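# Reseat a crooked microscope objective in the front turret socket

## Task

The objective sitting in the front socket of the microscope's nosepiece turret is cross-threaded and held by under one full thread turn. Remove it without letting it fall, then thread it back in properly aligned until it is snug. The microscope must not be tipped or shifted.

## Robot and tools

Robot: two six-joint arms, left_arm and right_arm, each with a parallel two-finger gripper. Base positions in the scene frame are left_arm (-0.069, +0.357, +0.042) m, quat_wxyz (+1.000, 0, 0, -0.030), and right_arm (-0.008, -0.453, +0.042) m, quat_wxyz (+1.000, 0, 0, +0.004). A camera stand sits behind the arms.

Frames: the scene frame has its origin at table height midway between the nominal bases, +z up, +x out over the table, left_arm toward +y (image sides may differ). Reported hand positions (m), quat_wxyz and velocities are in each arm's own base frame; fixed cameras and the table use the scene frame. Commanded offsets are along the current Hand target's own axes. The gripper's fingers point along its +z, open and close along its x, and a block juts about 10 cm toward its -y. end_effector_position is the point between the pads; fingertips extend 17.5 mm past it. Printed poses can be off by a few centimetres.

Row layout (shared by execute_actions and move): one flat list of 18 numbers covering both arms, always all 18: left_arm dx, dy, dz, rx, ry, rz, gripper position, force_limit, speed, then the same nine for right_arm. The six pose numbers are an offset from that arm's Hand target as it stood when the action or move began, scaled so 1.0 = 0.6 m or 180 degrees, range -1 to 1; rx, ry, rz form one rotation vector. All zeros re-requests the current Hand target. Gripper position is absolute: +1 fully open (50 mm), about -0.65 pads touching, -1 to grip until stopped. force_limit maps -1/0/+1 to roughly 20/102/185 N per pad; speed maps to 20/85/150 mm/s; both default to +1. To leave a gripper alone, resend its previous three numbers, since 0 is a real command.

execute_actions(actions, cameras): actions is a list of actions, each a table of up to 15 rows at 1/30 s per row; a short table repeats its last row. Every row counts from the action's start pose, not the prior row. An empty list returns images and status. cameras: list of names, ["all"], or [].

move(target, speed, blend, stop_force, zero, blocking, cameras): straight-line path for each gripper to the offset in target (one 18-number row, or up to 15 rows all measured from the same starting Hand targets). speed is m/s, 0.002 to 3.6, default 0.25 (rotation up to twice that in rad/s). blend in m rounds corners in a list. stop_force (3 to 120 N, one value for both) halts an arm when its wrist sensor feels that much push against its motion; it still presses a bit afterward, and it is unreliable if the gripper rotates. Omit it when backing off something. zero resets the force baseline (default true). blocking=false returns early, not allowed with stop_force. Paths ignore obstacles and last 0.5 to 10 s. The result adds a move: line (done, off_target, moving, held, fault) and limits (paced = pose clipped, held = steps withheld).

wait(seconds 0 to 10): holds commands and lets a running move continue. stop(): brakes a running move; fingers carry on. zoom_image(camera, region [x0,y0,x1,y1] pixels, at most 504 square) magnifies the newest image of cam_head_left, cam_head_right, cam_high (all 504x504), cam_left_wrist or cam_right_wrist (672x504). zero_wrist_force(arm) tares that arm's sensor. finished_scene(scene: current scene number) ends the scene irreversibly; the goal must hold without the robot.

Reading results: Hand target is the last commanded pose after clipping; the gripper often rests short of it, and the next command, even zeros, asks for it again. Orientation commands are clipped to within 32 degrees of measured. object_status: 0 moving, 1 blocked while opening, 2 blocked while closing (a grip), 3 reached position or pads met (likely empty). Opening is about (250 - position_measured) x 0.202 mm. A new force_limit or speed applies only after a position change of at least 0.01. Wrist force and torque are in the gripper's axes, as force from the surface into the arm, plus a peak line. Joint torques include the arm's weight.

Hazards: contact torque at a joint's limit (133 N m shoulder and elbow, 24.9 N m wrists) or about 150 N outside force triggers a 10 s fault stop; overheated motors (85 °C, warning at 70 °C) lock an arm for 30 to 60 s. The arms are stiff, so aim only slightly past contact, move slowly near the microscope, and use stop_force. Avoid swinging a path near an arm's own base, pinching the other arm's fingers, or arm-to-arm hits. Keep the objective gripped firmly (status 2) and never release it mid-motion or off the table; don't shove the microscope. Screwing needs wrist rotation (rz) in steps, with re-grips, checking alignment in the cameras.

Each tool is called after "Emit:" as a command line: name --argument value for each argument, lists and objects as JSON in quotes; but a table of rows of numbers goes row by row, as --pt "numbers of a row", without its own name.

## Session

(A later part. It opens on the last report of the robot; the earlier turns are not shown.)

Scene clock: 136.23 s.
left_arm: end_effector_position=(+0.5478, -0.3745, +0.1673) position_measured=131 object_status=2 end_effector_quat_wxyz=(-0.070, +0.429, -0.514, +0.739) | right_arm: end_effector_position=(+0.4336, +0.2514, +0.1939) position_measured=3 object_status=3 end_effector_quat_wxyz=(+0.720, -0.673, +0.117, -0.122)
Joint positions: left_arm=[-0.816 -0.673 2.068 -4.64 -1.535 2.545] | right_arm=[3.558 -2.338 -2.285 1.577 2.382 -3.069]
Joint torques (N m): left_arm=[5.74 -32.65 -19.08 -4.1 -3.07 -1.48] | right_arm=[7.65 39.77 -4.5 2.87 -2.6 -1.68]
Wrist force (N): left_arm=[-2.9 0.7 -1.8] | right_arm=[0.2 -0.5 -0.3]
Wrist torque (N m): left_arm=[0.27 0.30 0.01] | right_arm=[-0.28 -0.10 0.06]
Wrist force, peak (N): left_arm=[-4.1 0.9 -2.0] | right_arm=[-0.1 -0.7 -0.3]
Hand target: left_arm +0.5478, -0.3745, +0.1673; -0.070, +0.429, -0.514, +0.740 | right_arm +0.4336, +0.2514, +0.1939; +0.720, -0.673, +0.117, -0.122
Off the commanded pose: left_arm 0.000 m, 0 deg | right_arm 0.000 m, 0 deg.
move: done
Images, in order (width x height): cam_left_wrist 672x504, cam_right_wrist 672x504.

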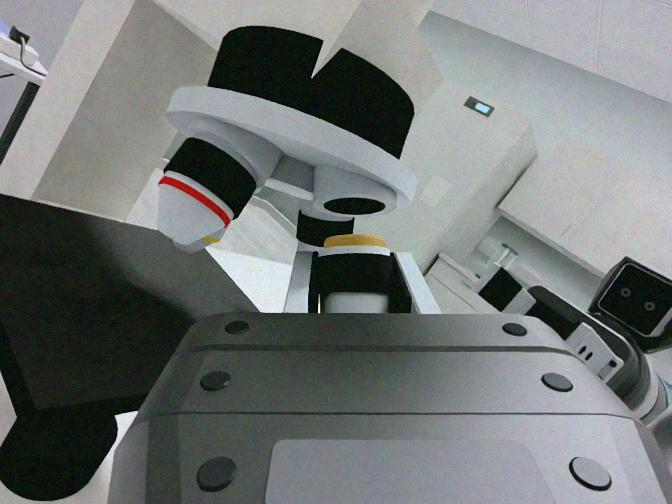

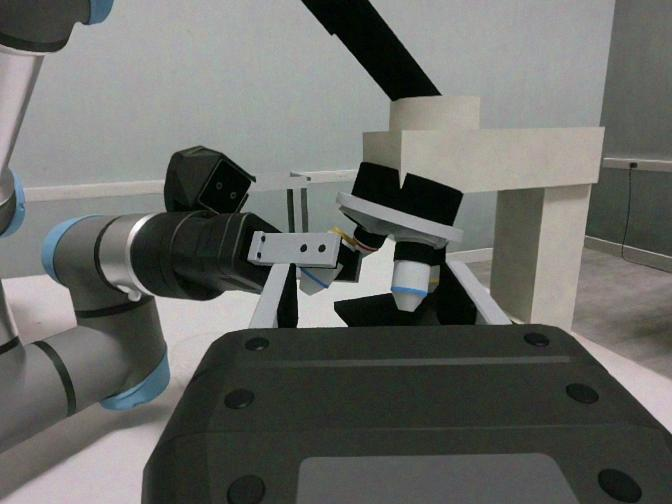

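Emit:
move --target '[0,-0.01362,0.00808,0,0,0,-1,-0.85,-1,0,0,0,0,0,0,1,1,1]' --speed 0.04 --stop_force 6 --cameras '["cam_left_wrist","cam_right_wrist"]'

Emit:
zoom_image --camera "cam_left_wrist" --region '[305, 190, 405, 260]'

Emit:
zoom_image --camera "cam_right_wrist" --region '[325, 195, 385, 255]'

Scene clock: 138.93 s.
left_arm: end_effector_position=(+0.5540, -0.3742, +0.1745) position_measured=131 object_status=2 end_effector_quat_wxyz=(-0.070, +0.429, -0.514, +0.740) | right_arm: end_effector_position=(+0.4336, +0.2514, +0.1939) position_measured=3 object_status=3 end_effector_quat_wxyz=(+0.720, -0.673, +0.117, -0.122)
Joint positions: left_arm=[-0.804 -0.689 2.058 -4.615 -1.548 2.544] | right_arm=[3.558 -2.338 -2.285 1.577 2.382 -3.069]
Joint torques (N m): left_arm=[6.4 -48.2 -19.08 0.16 -3.01 -1.52] | right_arm=[7.49 40.94 -4.45 2.83 -2.62 -1.64]
Wrist force (N): left_arm=[-3.1 0.5 -1.6] | right_arm=[0.1 -0.4 -0.3]
Wrist torque (N m): left_arm=[0.25 0.31 0.01] | right_arm=[-0.26 -0.08 0.05]
Wrist force, peak (N): left_arm=[-3.2 0.5 -2.1] | right_arm=[-0.1 -0.7 -0.4]
Hand target: left_arm +0.5540, -0.3742, +0.1745; -0.070, +0.429, -0.514, +0.740 | right_arm +0.4336, +0.2514, +0.1939; +0.720, -0.673, +0.117, -0.122
Off the commanded pose: left_arm 0.000 m, 0 deg | right_arm 0.000 m, 0 deg.
move: done
Images, in order (width x height): cam_left_wrist 672x504, cam_right_wrist 672x504.

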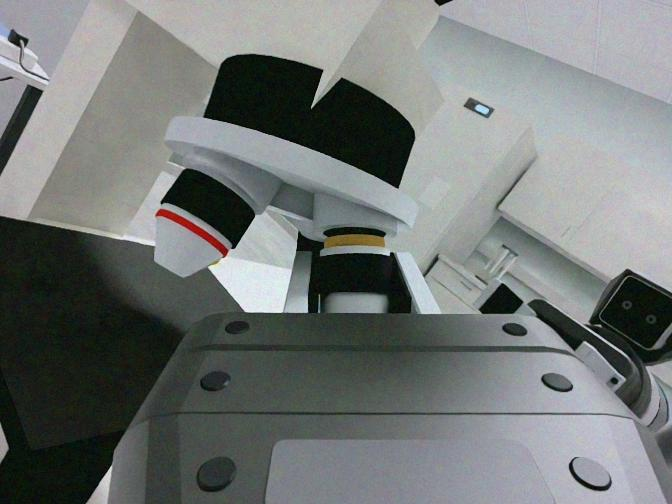

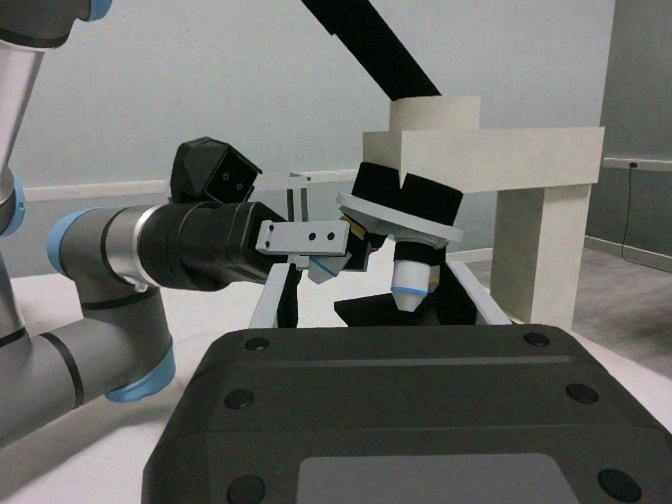

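Scaled by 5.040.

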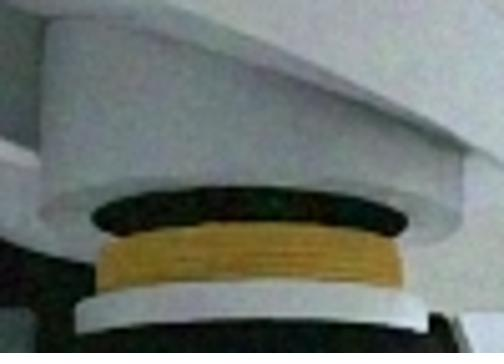

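Scaled by 8.400.

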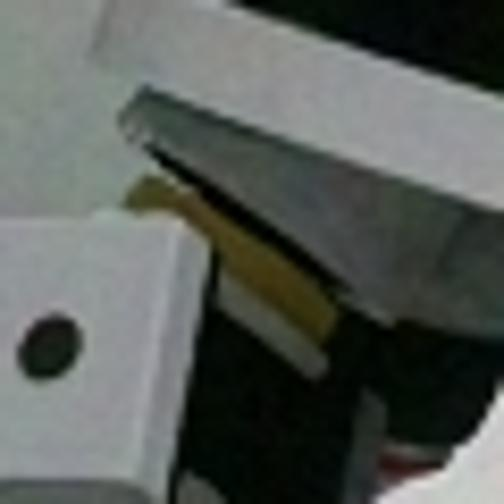

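Emit:
move --target '[0,-0.00358,0.00213,0,0,0,-1,-0.85,-1,0,0,0,0,0,0,1,1,1]' --speed 0.008 --stop_force 4 --cameras '["cam_left_wrist","cam_right_wrist"]'

Emit:
zoom_image --camera "cam_left_wrist" --region '[305, 190, 405, 260]'

Emit:
zoom_image --camera "cam_right_wrist" --region '[325, 195, 385, 255]'

Scene clock: 141.37 s.
left_arm: end_effector_position=(+0.5554, -0.3741, +0.1761) position_measured=131 object_status=2 end_effector_quat_wxyz=(-0.070, +0.429, -0.514, +0.740) | right_arm: end_effector_position=(+0.4336, +0.2514, +0.1939) position_measured=3 object_status=3 end_effector_quat_wxyz=(+0.720, -0.673, +0.117, -0.122)
Joint positions: left_arm=[-0.801 -0.693 2.056 -4.609 -1.551 2.543] | right_arm=[3.558 -2.338 -2.285 1.577 2.382 -3.069]
Joint torques (N m): left_arm=[-7.26 -33.66 1.67 -4.22 3.37 -0.69] | right_arm=[7.21 40.26 -4.16 2.74 -2.69 -1.75]
Wrist force (N): left_arm=[-3.3 4.0 -5.0] | right_arm=[-0.1 -0.4 -0.4]
Wrist torque (N m): left_arm=[0.23 0.32 0.03] | right_arm=[-0.27 -0.05 0.06]
Wrist force, peak (N): left_arm=[-4.8 5.4 -6.4] | right_arm=[-0.1 -0.7 -0.3]
Hand target: left_arm +0.5554, -0.3741, +0.1761; -0.070, +0.429, -0.514, +0.740 | right_arm +0.4336, +0.2514, +0.1939; +0.720, -0.673, +0.117, -0.122
Off the commanded pose: left_arm 0.000 m, 0 deg | right_arm 0.000 m, 0 deg.
move: contact (left_arm)
Images, in order (width x height): cam_left_wrist 672x504, cam_right_wrist 672x504.

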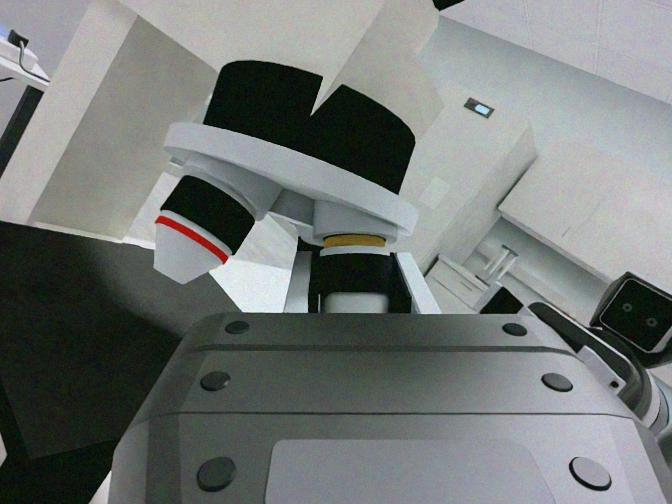

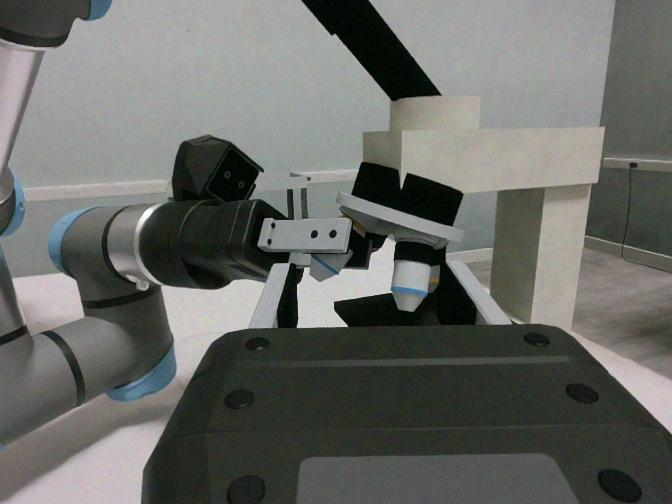

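Scaled by 5.040.

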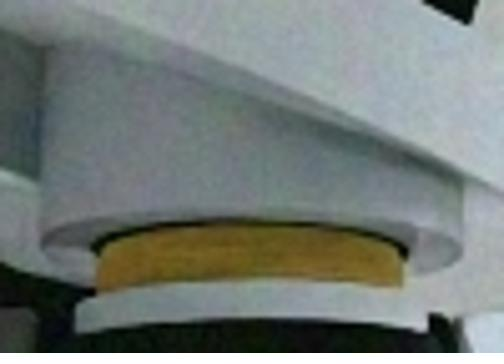

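Scaled by 8.400.

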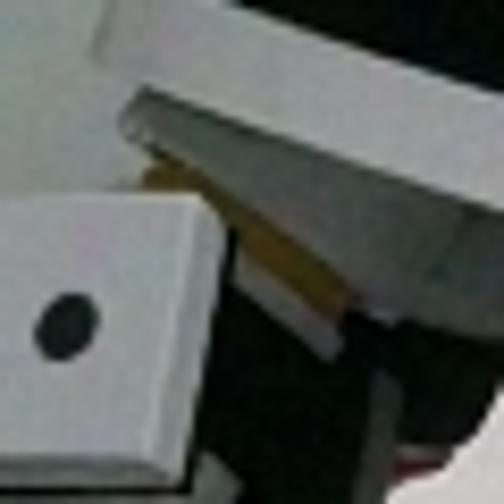

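Emit:
move --target '[0.00083,-0.00015,-0.00012,0,-0.0956,0.0567,-1,-0.85,-1,0,0,0,0,0,0,1,1,1]' --speed 0.15 --cameras '["cam_left_wrist"]'

Emit:
zoom_image --camera "cam_left_wrist" --region '[305, 190, 405, 260]'

Scene clock: 144.10 s.
left_arm: end_effector_position=(+0.5550, -0.3743, +0.1764) position_measured=131 object_status=2 end_effector_quat_wxyz=(-0.211, +0.487, -0.534, +0.658) | right_arm: end_effector_position=(+0.4336, +0.2514, +0.1939) position_measured=3 object_status=3 end_effector_quat_wxyz=(+0.720, -0.673, +0.117, -0.122)
Joint positions: left_arm=[-0.969 -0.808 2.145 -4.429 -1.123 2.691] | right_arm=[3.558 -2.338 -2.285 1.577 2.382 -3.069]
Joint torques (N m): left_arm=[-9.04 -46.32 4.15 -0.51 3.05 1.83] | right_arm=[7.32 39.72 -3.92 2.76 -2.53 -1.85]
Wrist force (N): left_arm=[-4.1 1.1 -2.1] | right_arm=[0.2 -0.5 -0.5]
Wrist torque (N m): left_arm=[0.27 0.38 -0.07] | right_arm=[-0.28 -0.09 0.06]
Wrist force, peak (N): left_arm=[-3.7 4.0 -5.5] | right_arm=[-0.4 -0.6 -0.5]
Hand target: left_arm +0.5550, -0.3743, +0.1764; -0.212, +0.487, -0.534, +0.658 | right_arm +0.4336, +0.2514, +0.1939; +0.720, -0.673, +0.117, -0.122
Off the commanded pose: left_arm 0.000 m, 0 deg | right_arm 0.000 m, 0 deg.
move: done
Images, in order (width x height): cam_left_wrist 672x504.

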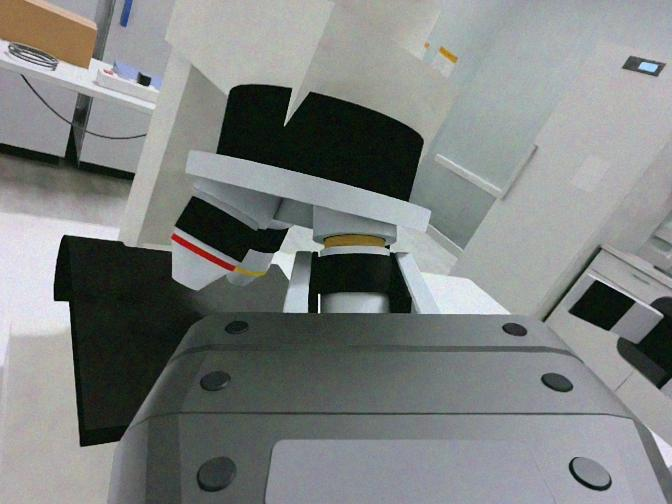

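Scaled by 5.040.

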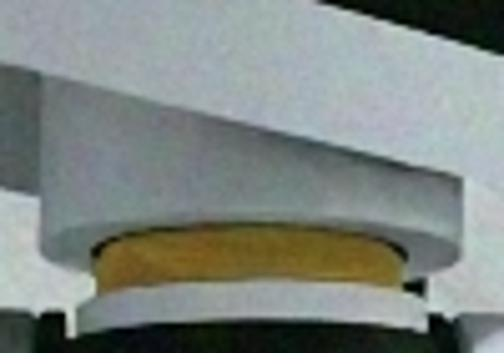

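Emit:
move --target '[0,-0.00215,0.00128,0,0,0,-1,-0.85,-1,0,0,0,0,0,0,1,1,1]' --speed 0.005 --stop_force 4

Scene clock: 145.33 s.
left_arm: end_effector_position=(+0.5553, -0.3742, +0.1768) position_measured=131 object_status=2 end_effector_quat_wxyz=(-0.212, +0.487, -0.534, +0.658) | right_arm: end_effector_position=(+0.4336, +0.2514, +0.1939) position_measured=3 object_status=3 end_effector_quat_wxyz=(+0.720, -0.673, +0.117, -0.122)
Joint positions: left_arm=[-0.968 -0.809 2.144 -4.427 -1.123 2.691] | right_arm=[3.558 -2.338 -2.285 1.577 2.382 -3.069]
Joint torques (N m): left_arm=[-6.55 -33.24 -0.67 -5.65 2.83 1.51] | right_arm=[6.64 39.12 -3.64 2.75 -2.64 -1.89]
Wrist force (N): left_arm=[-6.9 6.9 -5.2] | right_arm=[0.0 -0.4 -0.4]
Wrist torque (N m): left_arm=[0.24 0.32 -0.06] | right_arm=[-0.27 -0.07 0.06]
Wrist force, peak (N): left_arm=[-7.6 7.2 -5.4] | right_arm=[0.0 -0.6 -0.5]
Hand target: left_arm +0.5553, -0.3742, +0.1767; -0.212, +0.487, -0.534, +0.658 (not the last commanded pose) | right_arm +0.4336, +0.2514, +0.1939; +0.720, -0.673, +0.117, -0.122
Off the commanded pose: left_arm 0.001 m, 0 deg | right_arm 0.000 m, 0 deg.
move: contact (left_arm)

Emit:
move --target '[0.00107,0.00013,0.00044,0,-0.1672,0.0992,-1,-0.85,-1,0,0,0,0,0,0,1,1,1]' --speed 0.2 --cameras '["cam_left_wrist","cam_right_wrist"]'

Emit:
zoom_image --camera "cam_left_wrist" --region '[305, 190, 405, 260]'

Emit:
zoom_image --camera "cam_right_wrist" --region '[325, 195, 385, 255]'

Scene clock: 148.33 s.
left_arm: end_effector_position=(+0.5552, -0.3748, +0.1769) position_measured=131 object_status=2 end_effector_quat_wxyz=(-0.441, +0.553, -0.529, +0.469) | right_arm: end_effector_position=(+0.4336, +0.2514, +0.1939) position_measured=3 object_status=3 end_effector_quat_wxyz=(+0.720, -0.673, +0.117, -0.122)
Joint positions: left_arm=[-1.175 -0.888 2.064 -3.902 -0.438 2.708] | right_arm=[3.558 -2.338 -2.285 1.577 2.382 -3.069]
Joint torques (N m): left_arm=[-5.31 -49.25 -25.78 -0.54 4.4 -1.29] | right_arm=[7.2 40.1 -3.5 2.83 -2.46 -1.87]
Wrist force (N): left_arm=[-5.0 6.4 -8.3] | right_arm=[-0.1 -0.4 -0.6]
Wrist torque (N m): left_arm=[0.26 0.37 0.00] | right_arm=[-0.26 -0.06 0.06]
Wrist force, peak (N): left_arm=[-7.8 19.0 5.5] | right_arm=[-0.2 -0.6 -0.4]
Hand target: left_arm +0.5552, -0.3748, +0.1769; -0.441, +0.553, -0.529, +0.469 | right_arm +0.4336, +0.2514, +0.1939; +0.720, -0.673, +0.117, -0.122
Off the commanded pose: left_arm 0.000 m, 0 deg | right_arm 0.000 m, 0 deg.
move: done
Images, in order (width x height): cam_left_wrist 672x504, cam_right_wrist 672x504.

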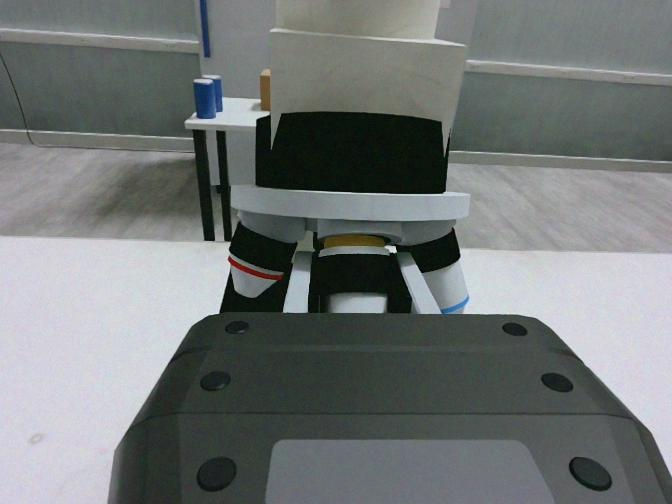

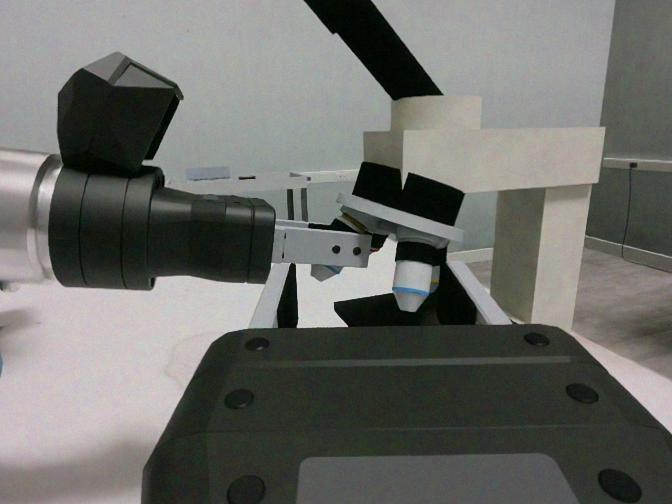

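Scaled by 5.040.

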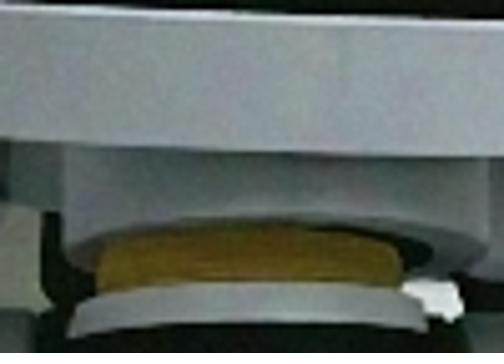

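Scaled by 8.400.

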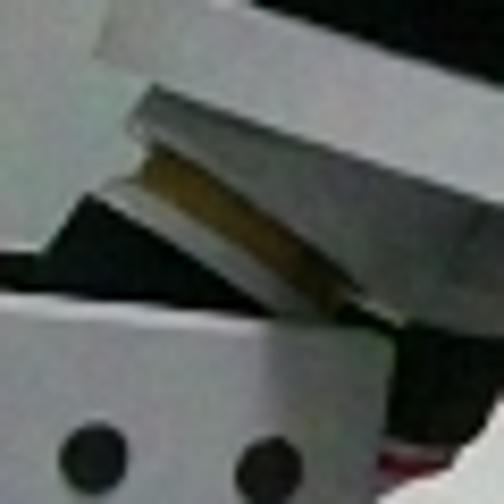

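Emit:
move --target '[0,0.0057,-0.0034,0,0,0,-1,-0.85,-1,0,0,0,0,0,0,1,1,1]' --speed 0.03 --cameras '["cam_left_wrist","cam_right_wrist"]'

Emit:
zoom_image --camera "cam_left_wrist" --region '[305, 190, 405, 260]'

Emit:
zoom_image --camera "cam_right_wrist" --region '[325, 195, 385, 255]'

Scene clock: 150.60 s.
left_arm: end_effector_position=(+0.5528, -0.3750, +0.1741) position_measured=131 object_status=2 end_effector_quat_wxyz=(-0.441, +0.553, -0.529, +0.469) | right_arm: end_effector_position=(+0.4336, +0.2514, +0.1939) position_measured=3 object_status=3 end_effector_quat_wxyz=(+0.720, -0.673, +0.117, -0.122)
Joint positions: left_arm=[-1.18 -0.883 2.069 -3.906 -0.433 2.703] | right_arm=[3.558 -2.338 -2.285 1.577 2.382 -3.069]
Joint torques (N m): left_arm=[-6.65 -29.54 2.03 -3.93 4.07 -1.53] | right_arm=[6.63 39.54 -4.44 2.65 -2.61 -1.87]
Wrist force (N): left_arm=[-3.9 0.9 -1.9] | right_arm=[-0.1 -0.4 -0.5]
Wrist torque (N m): left_arm=[0.27 0.40 0.05] | right_arm=[-0.26 -0.05 0.06]
Wrist force, peak (N): left_arm=[-5.2 6.3 -9.2] | right_arm=[0.1 -0.6 -0.5]
Hand target: left_arm +0.5526, -0.3750, +0.1739; -0.441, +0.553, -0.529, +0.469 | right_arm +0.4336, +0.2514, +0.1939; +0.720, -0.673, +0.117, -0.122
Off the commanded pose: left_arm 0.000 m, 0 deg | right_arm 0.000 m, 0 deg.
move: done
Images, in order (width x height): cam_left_wrist 672x504, cam_right_wrist 672x504.

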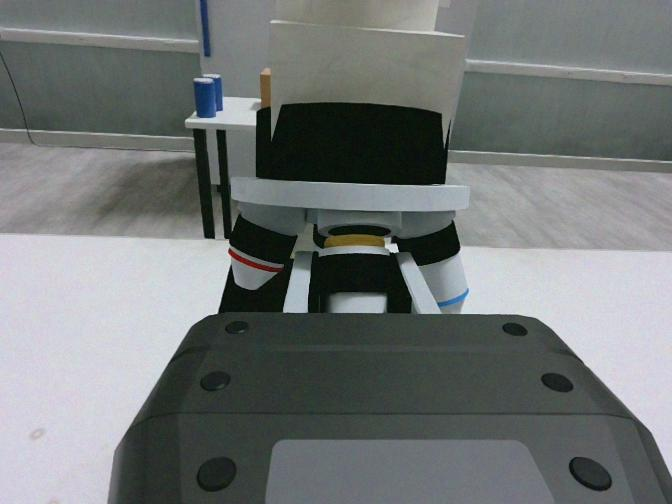

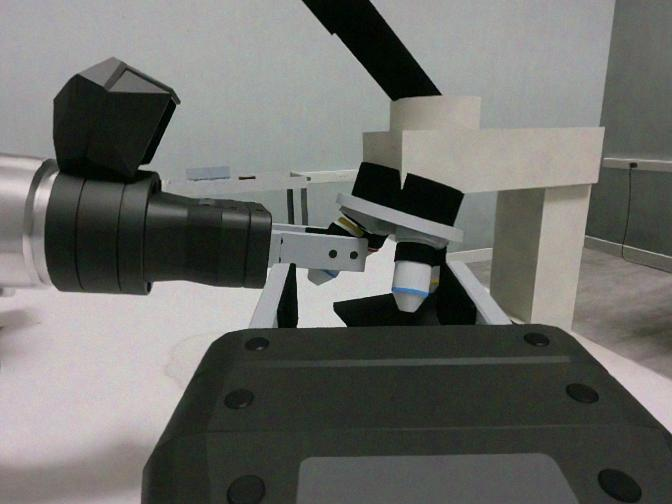

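Scaled by 5.040.

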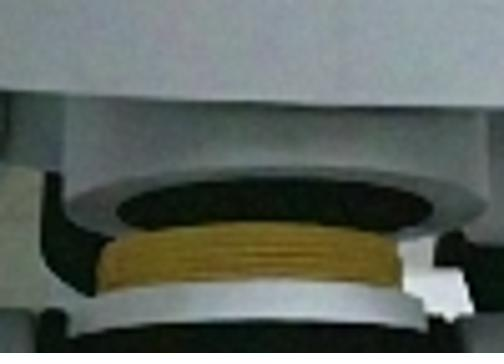

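Scaled by 8.400.

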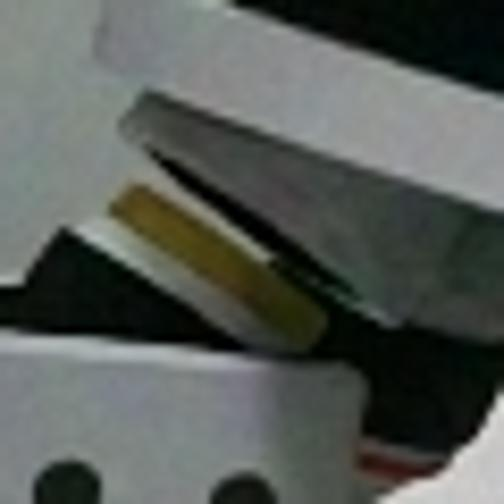

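Emit:
zoom_image --camera "cam_left_wrist" --region '[300, 225, 410, 315]'

Scaled by 4.582.

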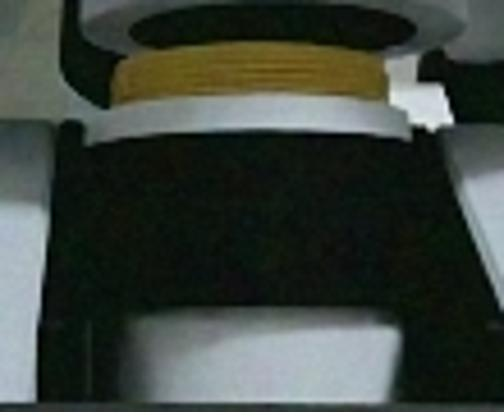

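Emit:
zoom_image --camera "cam_right_wrist" --region '[280, 180, 400, 290]'

Emit:
zoom_image --camera "cam_right_wrist" --region '[380, 80, 620, 280]'

Scaled by 4.200.

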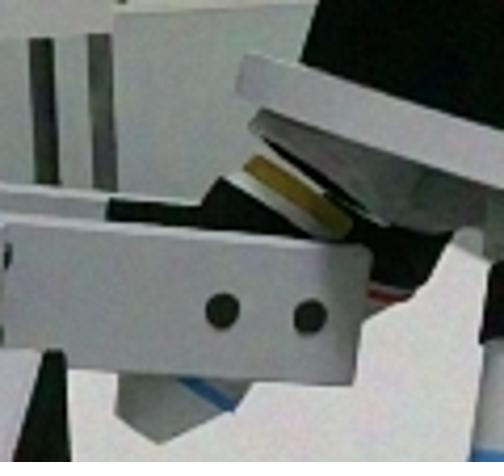

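Scaled by 2.100.

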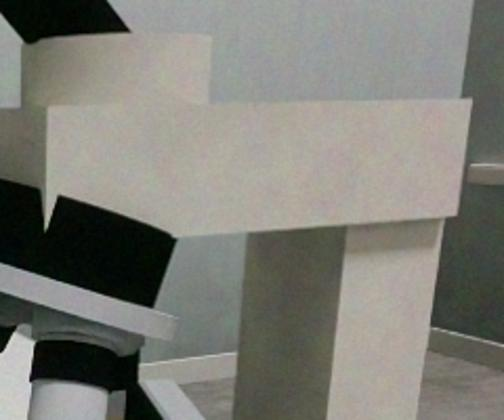

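Emit:
move --target '[0,0.0086,-0.0051,0,0,0,-1,-0.85,-1,0.0042,0.088,0.1332,-0.0667,0,0,-1,-1,1]' --speed 0.06 --cameras '["cam_right_wrist"]'

Emit:
zoom_image --camera "cam_right_wrist" --region '[290, 80, 450, 240]'

Scene clock: 163.40 s.
left_arm: end_effector_position=(+0.5487, -0.3752, +0.1693) position_measured=131 object_status=2 end_effector_quat_wxyz=(-0.441, +0.553, -0.529, +0.469) | right_arm: end_effector_position=(+0.4636, +0.3289, +0.1465) position_measured=251 object_status=3 end_effector_quat_wxyz=(-0.645, +0.745, -0.129, +0.110)
Joint positions: left_arm=[-1.189 -0.875 2.076 -3.914 -0.426 2.694] | right_arm=[3.719 -2.32 -2.246 1.245 2.216 -3.247]
Joint torques (N m): left_arm=[-7.43 -29.84 1.34 -4.13 4.23 -1.51] | right_arm=[8.48 43.59 12.13 0.11 -2.19 -1.99]
Wrist force (N): left_arm=[-4.3 1.0 -2.0] | right_arm=[0.0 -0.3 -0.1]
Wrist torque (N m): left_arm=[0.29 0.46 0.04] | right_arm=[-0.22 -0.04 0.08]
Wrist force, peak (N): left_arm=[-4.3 1.0 -2.0] | right_arm=[0.0 -0.7 -1.0]
Hand target: left_arm +0.5487, -0.3752, +0.1693; -0.441, +0.553, -0.529, +0.469 | right_arm +0.4636, +0.3290, +0.1464; -0.645, +0.745, -0.129, +0.110
Off the commanded pose: left_arm 0.000 m, 0 deg | right_arm 0.000 m, 0 deg.
move: done
Images, in order (width x height): cam_right_wrist 672x504.

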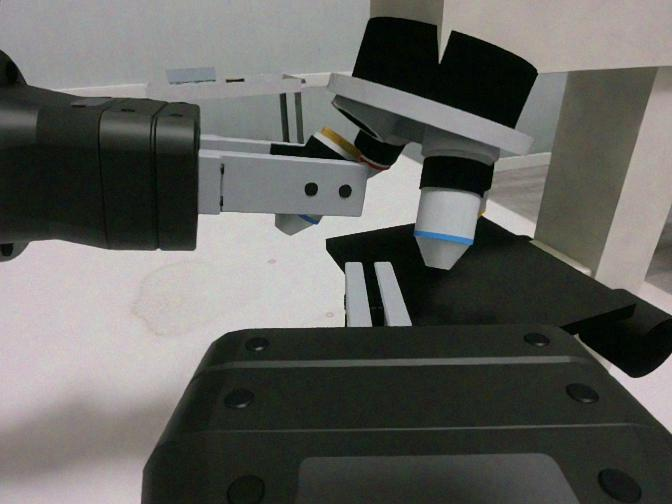

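Scaled by 3.150.

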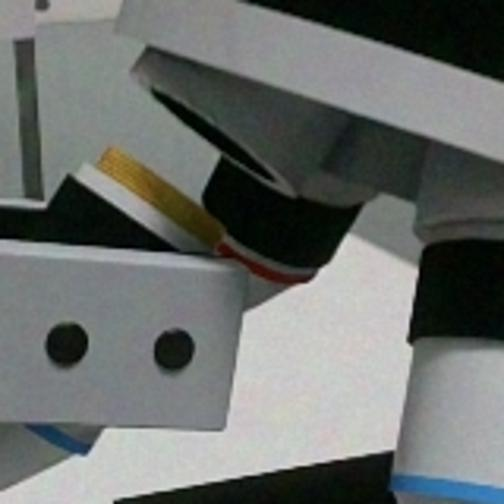

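Emit:
move --target '[-0.00187,0.00044,0.00075,0,0.2389,-0.1417,-1,-0.85,-1,0,0,0,0,0,0,-1,-1,1]' --speed 0.25 --cameras '["cam_left_wrist","cam_right_wrist"]'

Emit:
zoom_image --camera "cam_right_wrist" --region '[300, 80, 400, 180]'

Emit:
zoom_image --camera "cam_left_wrist" --region '[300, 180, 410, 270]'

Scene clock: 166.53 s.
left_arm: end_effector_position=(+0.5491, -0.3741, +0.1689) position_measured=131 object_status=2 end_effector_quat_wxyz=(-0.106, +0.445, -0.521, +0.721) | right_arm: end_effector_position=(+0.4636, +0.3290, +0.1464) position_measured=251 object_status=3 end_effector_quat_wxyz=(-0.645, +0.745, -0.129, +0.110)
Joint positions: left_arm=[-0.855 -0.709 2.1 -4.595 -1.434 2.589] | right_arm=[3.719 -2.32 -2.246 1.244 2.216 -3.247]
Joint torques (N m): left_arm=[5.55 -31.3 -19.25 -4.28 -3.14 -1.47] | right_arm=[9 43.47 11.51 0.23 -2.23 -1.87]
Wrist force (N): left_arm=[-3.2 0.7 -1.9] | right_arm=[0.0 -0.2 -0.2]
Wrist torque (N m): left_arm=[0.26 0.33 0.01] | right_arm=[-0.21 -0.04 0.08]
Wrist force, peak (N): left_arm=[-4.0 0.8 -2.2] | right_arm=[-0.1 -0.5 -0.5]
Hand target: left_arm +0.5491, -0.3741, +0.1689; -0.106, +0.445, -0.521, +0.721 | right_arm +0.4636, +0.3290, +0.1464; -0.645, +0.745, -0.129, +0.110
Off the commanded pose: left_arm 0.000 m, 0 deg | right_arm 0.000 m, 0 deg.
move: done
Images, in order (width x height): cam_left_wrist 672x504, cam_right_wrist 672x504.

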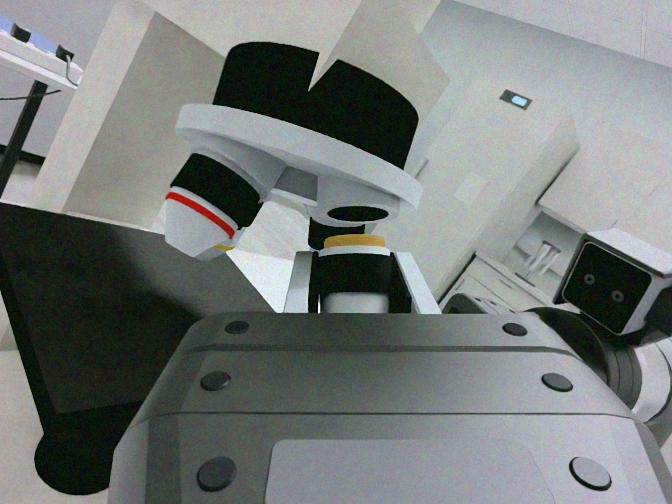

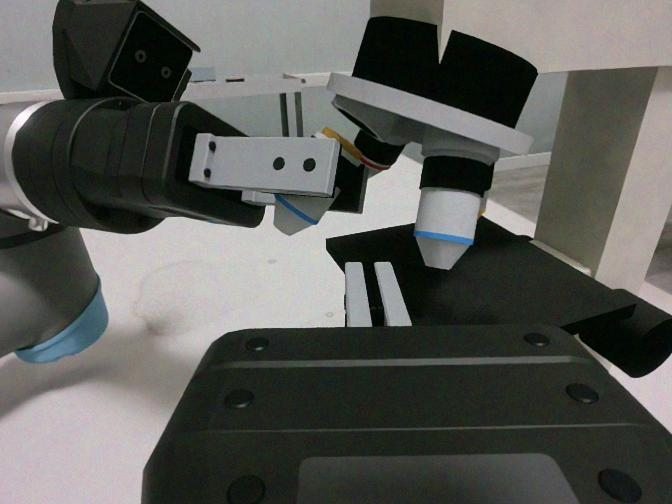

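Scaled by 5.040.

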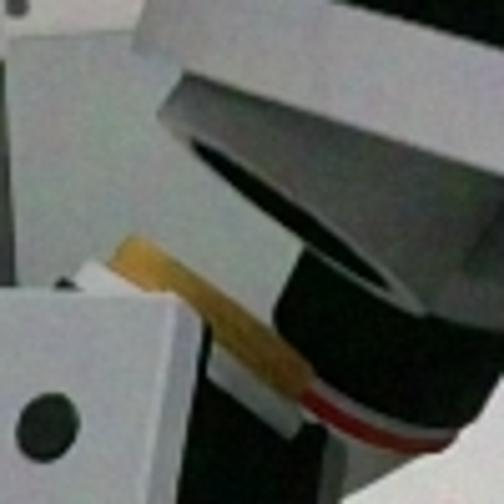

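Scaled by 4.582.

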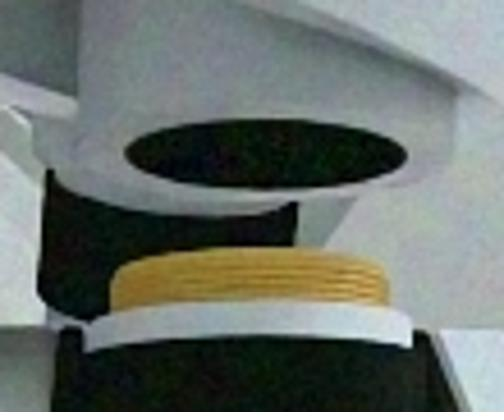

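Emit:
zoom_image --camera "cam_left_wrist" --region '[320, 195, 395, 225]'

Emit:
zoom_image --camera "cam_left_wrist" --region '[315, 225, 395, 260]'

Emit:
zoom_image --camera "cam_right_wrist" --region '[315, 95, 385, 165]'

Scaled by 6.720.

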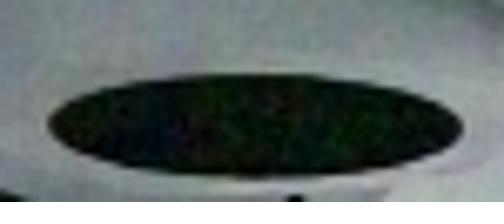

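Scaled by 6.300.

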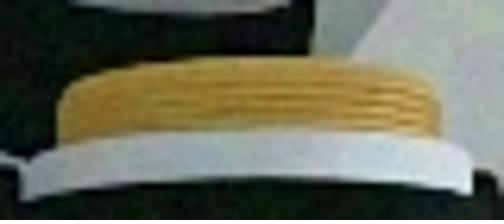

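Scaled by 7.200.

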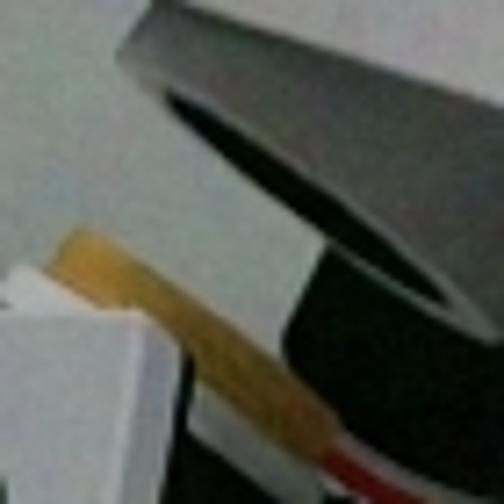

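Emit:
move --target '[0.00117,-0.00961,0.00667,0,0.0034,0.00573,-1,-0.85,-1,0,0,0,0,0,0,-1,-1,1]' --speed 0.03 --cameras '["cam_left_wrist","cam_right_wrist"]'

Emit:
zoom_image --camera "cam_right_wrist" --region '[315, 95, 385, 165]'

Emit:
zoom_image --camera "cam_left_wrist" --region '[310, 210, 400, 265]'

Scene clock: 170.73 s.
left_arm: end_effector_position=(+0.5535, -0.3747, +0.1743) position_measured=131 object_status=2 end_effector_quat_wxyz=(-0.110, +0.436, -0.525, +0.722) | right_arm: end_effector_position=(+0.4636, +0.3290, +0.1464) position_measured=251 object_status=3 end_effector_quat_wxyz=(-0.645, +0.745, -0.129, +0.110)
Joint positions: left_arm=[-0.841 -0.717 2.088 -4.581 -1.457 2.607] | right_arm=[3.719 -2.32 -2.246 1.244 2.216 -3.247]
Joint torques (N m): left_arm=[5.78 -48.68 -20.72 -0.19 -3.1 1.61] | right_arm=[8.21 43.74 11.26 0.2 -2.17 -1.89]
Wrist force (N): left_arm=[-3.3 0.8 -1.7] | right_arm=[0.1 -0.3 -0.3]
Wrist torque (N m): left_arm=[0.27 0.35 -0.07] | right_arm=[-0.21 -0.06 0.08]
Wrist force, peak (N): left_arm=[-3.4 0.8 -1.9] | right_arm=[0.3 -0.4 -0.3]
Hand target: left_arm +0.5535, -0.3747, +0.1744; -0.110, +0.436, -0.525, +0.722 | right_arm +0.4636, +0.3290, +0.1464; -0.645, +0.745, -0.129, +0.110
Off the commanded pose: left_arm 0.000 m, 0 deg | right_arm 0.000 m, 0 deg.
move: done
Images, in order (width x height): cam_left_wrist 672x504, cam_right_wrist 672x504.

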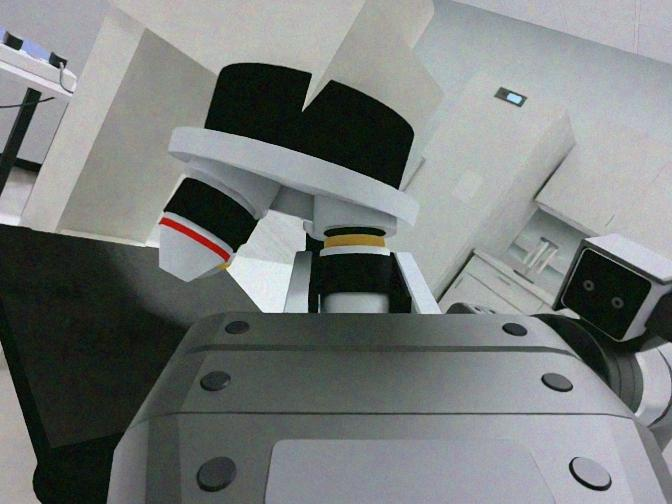

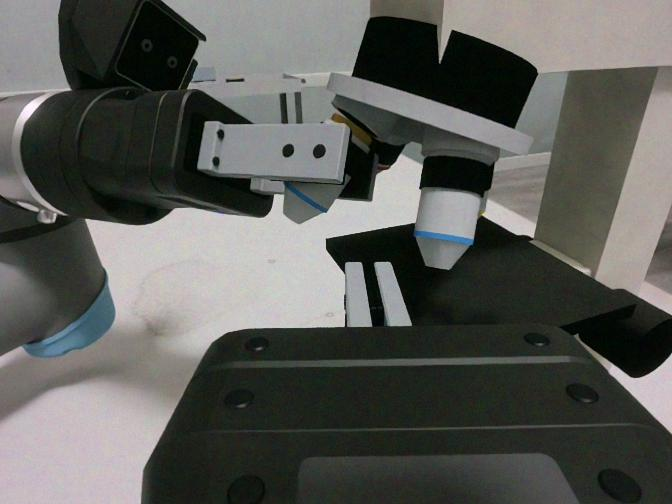

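Scaled by 7.200.

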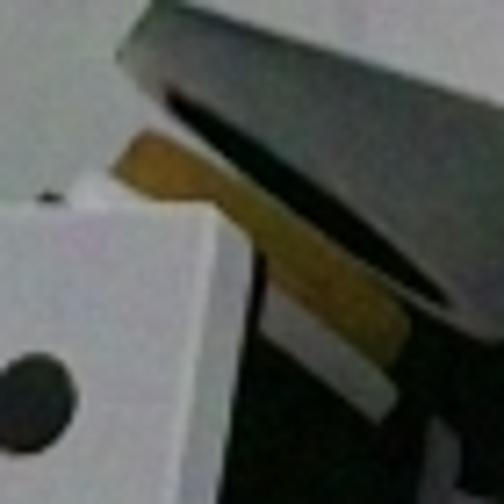

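Scaled by 5.600.

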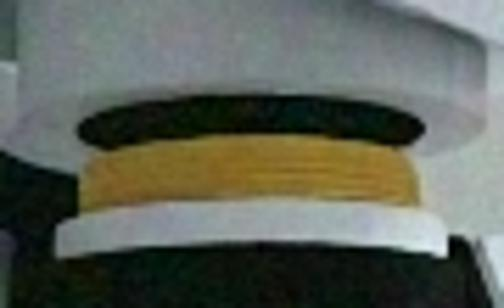

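Emit:
move --pt "0 0.00026 0.00043 0 0 0 -1 -0.85 -1 0 0 0 0 0 0 -1 -1 1" --pt "0 -0.00547 0.00383 0 0 0 -1 -0.85 -1 0 0 0 0 0 0 -1 -1 1" --speed 0.006 --stop_force 4 --cameras '["cam_left_wrist","cam_right_wrist"]'

Emit:
zoom_image --camera "cam_right_wrist" --region '[315, 95, 385, 165]'

Emit:
zoom_image --camera "cam_left_wrist" --region '[310, 210, 400, 265]'

Scene clock: 173.67 s.
left_arm: end_effector_position=(+0.5555, -0.3749, +0.1765) position_measured=131 object_status=2 end_effector_quat_wxyz=(-0.110, +0.436, -0.525, +0.722) | right_arm: end_effector_position=(+0.4636, +0.3290, +0.1464) position_measured=251 object_status=3 end_effector_quat_wxyz=(-0.645, +0.745, -0.129, +0.110)
Joint positions: left_arm=[-0.838 -0.721 2.084 -4.572 -1.46 2.607] | right_arm=[3.719 -2.32 -2.246 1.244 2.216 -3.247]
Joint torques (N m): left_arm=[-6.27 -35.91 4.54 -5.33 3.16 0.89] | right_arm=[9.01 43.63 10.74 0.44 -2.17 -1.81]
Wrist force (N): left_arm=[-5.1 6.4 -1.8] | right_arm=[-0.1 -0.4 -0.3]
Wrist torque (N m): left_arm=[0.21 0.31 -0.07] | right_arm=[-0.23 -0.02 0.07]
Wrist force, peak (N): left_arm=[-5.7 9.6 -4.1] | right_arm=[-0.1 -0.5 -0.3]
Hand target: left_arm +0.5555, -0.3749, +0.1765; -0.110, +0.436, -0.525, +0.722 (not the last commanded pose) | right_arm +0.4636, +0.3290, +0.1464; -0.645, +0.745, -0.129, +0.110
Off the commanded pose: left_arm 0.001 m, 0 deg | right_arm 0.000 m, 0 deg.
move: contact (left_arm); path passed 1 of 2 targets
Images, in order (width x height): cam_left_wrist 672x504, cam_right_wrist 672x504.

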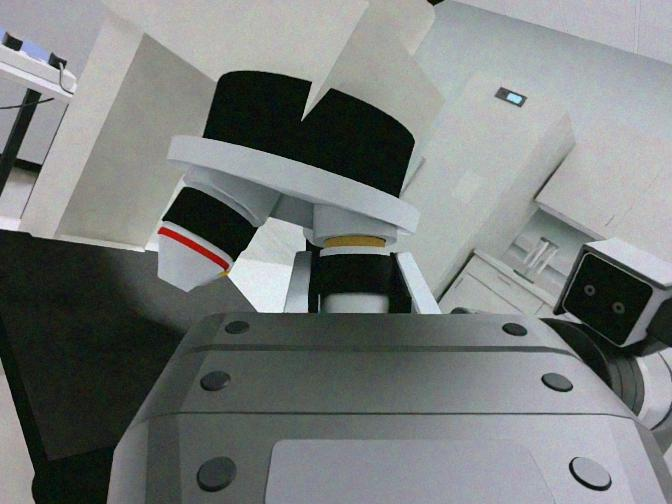

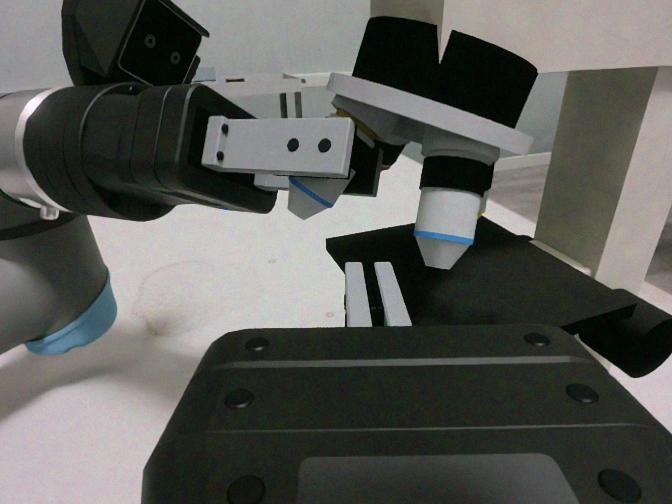

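Scaled by 7.200.

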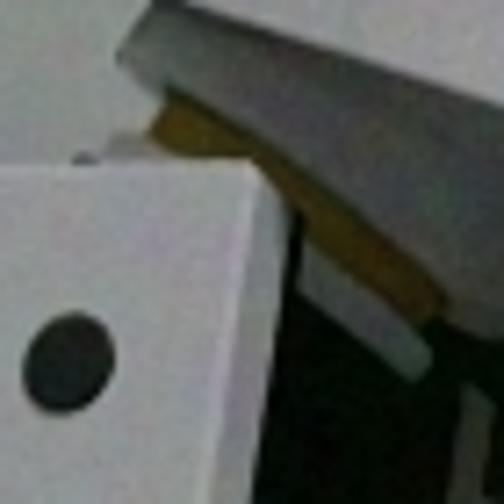

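Scaled by 5.600.

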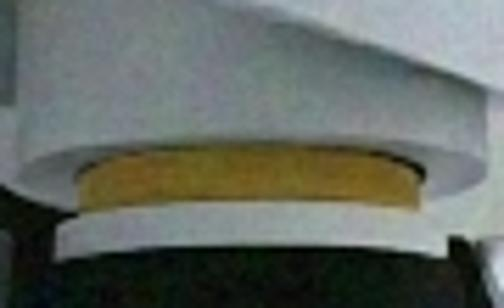

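Emit:
move --target '[0.0002,0.0001,0.00027,0,-0.0478,0.0283,-1,-0.85,-1,0,0,0,0,0,0,-1,-1,1]' --speed 0.08

Scene clock: 175.97 s.
left_arm: end_effector_position=(+0.5555, -0.3751, +0.1765) position_measured=131 object_status=2 end_effector_quat_wxyz=(-0.181, +0.465, -0.534, +0.682) | right_arm: end_effector_position=(+0.4636, +0.3290, +0.1464) position_measured=251 object_status=3 end_effector_quat_wxyz=(-0.645, +0.745, -0.129, +0.110)
Joint positions: left_arm=[-0.923 -0.777 2.128 -4.488 -1.243 2.683] | right_arm=[3.719 -2.32 -2.246 1.244 2.216 -3.247]
Joint torques (N m): left_arm=[-6.03 -48.86 4.5 -0.76 3.86 1.75] | right_arm=[8.54 43.68 11.16 0.37 -2.1 -1.81]
Wrist force (N): left_arm=[-2.9 5.0 -4.1] | right_arm=[0.0 -0.3 -0.2]
Wrist torque (N m): left_arm=[0.22 0.40 -0.07] | right_arm=[-0.21 -0.04 0.07]
Wrist force, peak (N): left_arm=[-4.9 6.5 -2.0] | right_arm=[-0.1 -0.5 -0.4]
Hand target: left_arm +0.5555, -0.3751, +0.1765; -0.181, +0.465, -0.534, +0.682 | right_arm +0.4636, +0.3290, +0.1464; -0.645, +0.745, -0.129, +0.110
Off the commanded pose: left_arm 0.000 m, 0 deg | right_arm 0.000 m, 0 deg.
move: done

Emit:
move --target '[0.00082,0,0.00013,0,-0.0717,0.0425,-1,-0.85,-1,0,0,0,0,0,0,-1,-1,1]' --speed 0.08

Scene clock: 178.57 s.
left_arm: end_effector_position=(+0.5554, -0.3755, +0.1767) position_measured=131 object_status=2 end_effector_quat_wxyz=(-0.285, +0.502, -0.540, +0.612) | right_arm: end_effector_position=(+0.4636, +0.3290, +0.1464) position_measured=251 object_status=3 end_effector_quat_wxyz=(-0.645, +0.745, -0.129, +0.110)
Joint positions: left_arm=[-1.043 -0.839 2.14 -4.33 -0.917 2.759] | right_arm=[3.719 -2.32 -2.246 1.244 2.216 -3.247]
Joint torques (N m): left_arm=[-4.71 -49.84 -23.25 -1.11 3.64 2.17] | right_arm=[8.73 43.56 11.15 0.43 -2.21 -1.78]
Wrist force (N): left_arm=[-4.0 6.6 -3.4] | right_arm=[0.1 -0.3 -0.1]
Wrist torque (N m): left_arm=[0.21 0.41 -0.06] | right_arm=[-0.22 -0.06 0.07]
Wrist force, peak (N): left_arm=[-4.0 6.6 -3.4] | right_arm=[-0.4 -0.4 -0.2]
Hand target: left_arm +0.5554, -0.3755, +0.1767; -0.285, +0.502, -0.540, +0.612 | right_arm +0.4636, +0.3290, +0.1464; -0.645, +0.745, -0.129, +0.110
Off the commanded pose: left_arm 0.000 m, 0 deg | right_arm 0.000 m, 0 deg.
move: done

Emit:
move --target '[0.00078,0.00012,0.00035,0,-0.0717,0.0425,-1,-0.85,-1,0,0,0,0,0,0,-1,-1,1]' --speed 0.08 --cameras '["cam_left_wrist","cam_right_wrist"]'

Emit:
zoom_image --camera "cam_left_wrist" --region '[310, 210, 400, 265]'

Emit:
zoom_image --camera "cam_right_wrist" --region '[315, 95, 385, 165]'

Scene clock: 181.17 s.
left_arm: end_effector_position=(+0.5554, -0.3760, +0.1768) position_measured=131 object_status=2 end_effector_quat_wxyz=(-0.384, +0.531, -0.537, +0.531) | right_arm: end_effector_position=(+0.4636, +0.3290, +0.1464) position_measured=251 object_status=3 end_effector_quat_wxyz=(-0.645, +0.745, -0.129, +0.110)
Joint positions: left_arm=[-1.135 -0.867 2.098 -4.127 -0.617 2.785] | right_arm=[3.719 -2.32 -2.246 1.244 2.216 -3.247]
Joint torques (N m): left_arm=[-7.67 -50.5 -27.25 -0.37 3.98 -1.47] | right_arm=[9.33 43.47 9.95 0.59 -2.17 -1.82]
Wrist force (N): left_arm=[-5.0 7.3 -6.7] | right_arm=[-0.1 -0.1 0.0]
Wrist torque (N m): left_arm=[0.19 0.42 0.01] | right_arm=[-0.19 -0.03 0.08]
Wrist force, peak (N): left_arm=[-5.3 9.2 -4.6] | right_arm=[0.0 -0.5 -0.2]
Hand target: left_arm +0.5554, -0.3760, +0.1768; -0.384, +0.531, -0.537, +0.531 | right_arm +0.4636, +0.3290, +0.1464; -0.645, +0.745, -0.129, +0.110
Off the commanded pose: left_arm 0.000 m, 0 deg | right_arm 0.000 m, 0 deg.
move: done
Images, in order (width x height): cam_left_wrist 672x504, cam_right_wrist 672x504.

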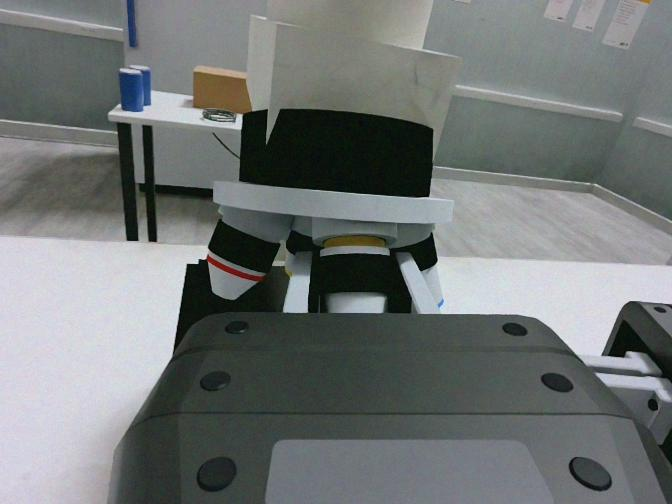

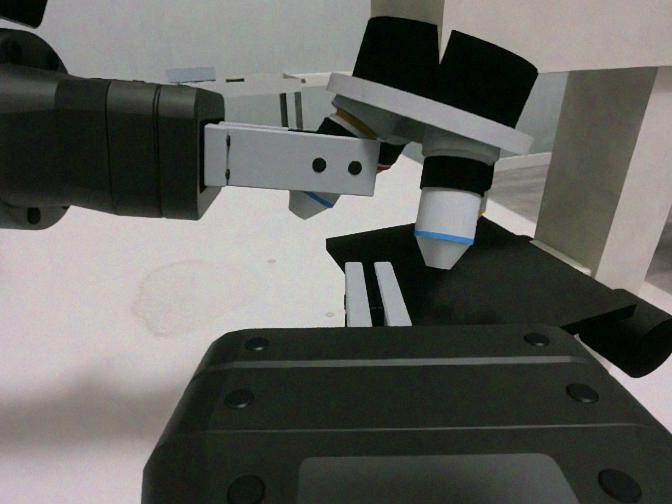

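Scaled by 5.600.

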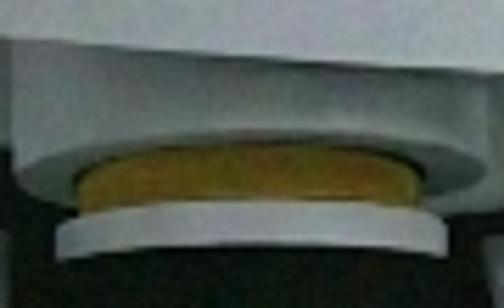

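Scaled by 7.200.

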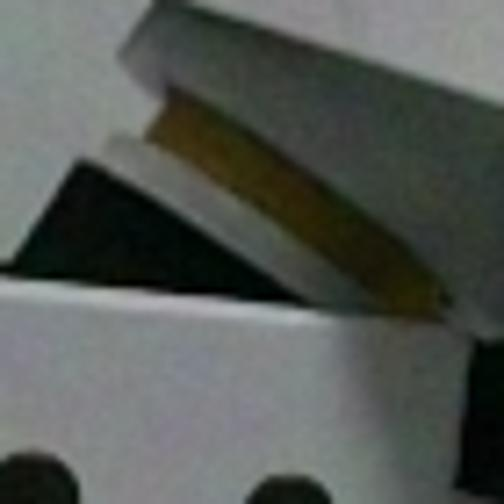

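Emit:
move --target '[0,0.00186,-0.0011,0,0,0,-1,-0.85,-1,0,0,0,0,0,0,-1,-1,1]' --speed 0.01

Scene clock: 183.20 s.
left_arm: end_effector_position=(+0.5546, -0.3760, +0.1759) position_measured=131 object_status=2 end_effector_quat_wxyz=(-0.384, +0.531, -0.537, +0.531) | right_arm: end_effector_position=(+0.4636, +0.3290, +0.1464) position_measured=251 object_status=3 end_effector_quat_wxyz=(-0.645, +0.745, -0.129, +0.110)
Joint positions: left_arm=[-1.137 -0.865 2.099 -4.129 -0.615 2.784] | right_arm=[3.719 -2.32 -2.246 1.244 2.216 -3.247]
Joint torques (N m): left_arm=[-8.21 -29.55 1.87 -4.44 3.63 -1.42] | right_arm=[8.51 43.63 10.42 0.57 -2.11 -1.77]
Wrist force (N): left_arm=[-4.0 0.6 -1.8] | right_arm=[-0.1 -0.6 -0.2]
Wrist torque (N m): left_arm=[0.25 0.41 0.03] | right_arm=[-0.26 -0.03 0.08]
Wrist force, peak (N): left_arm=[-5.6 7.2 -6.9] | right_arm=[0.1 -0.4 -0.5]
Hand target: left_arm +0.5546, -0.3760, +0.1758; -0.384, +0.531, -0.537, +0.531 | right_arm +0.4636, +0.3290, +0.1464; -0.645, +0.745, -0.129, +0.110
Off the commanded pose: left_arm 0.000 m, 0 deg | right_arm 0.000 m, 0 deg.
move: done


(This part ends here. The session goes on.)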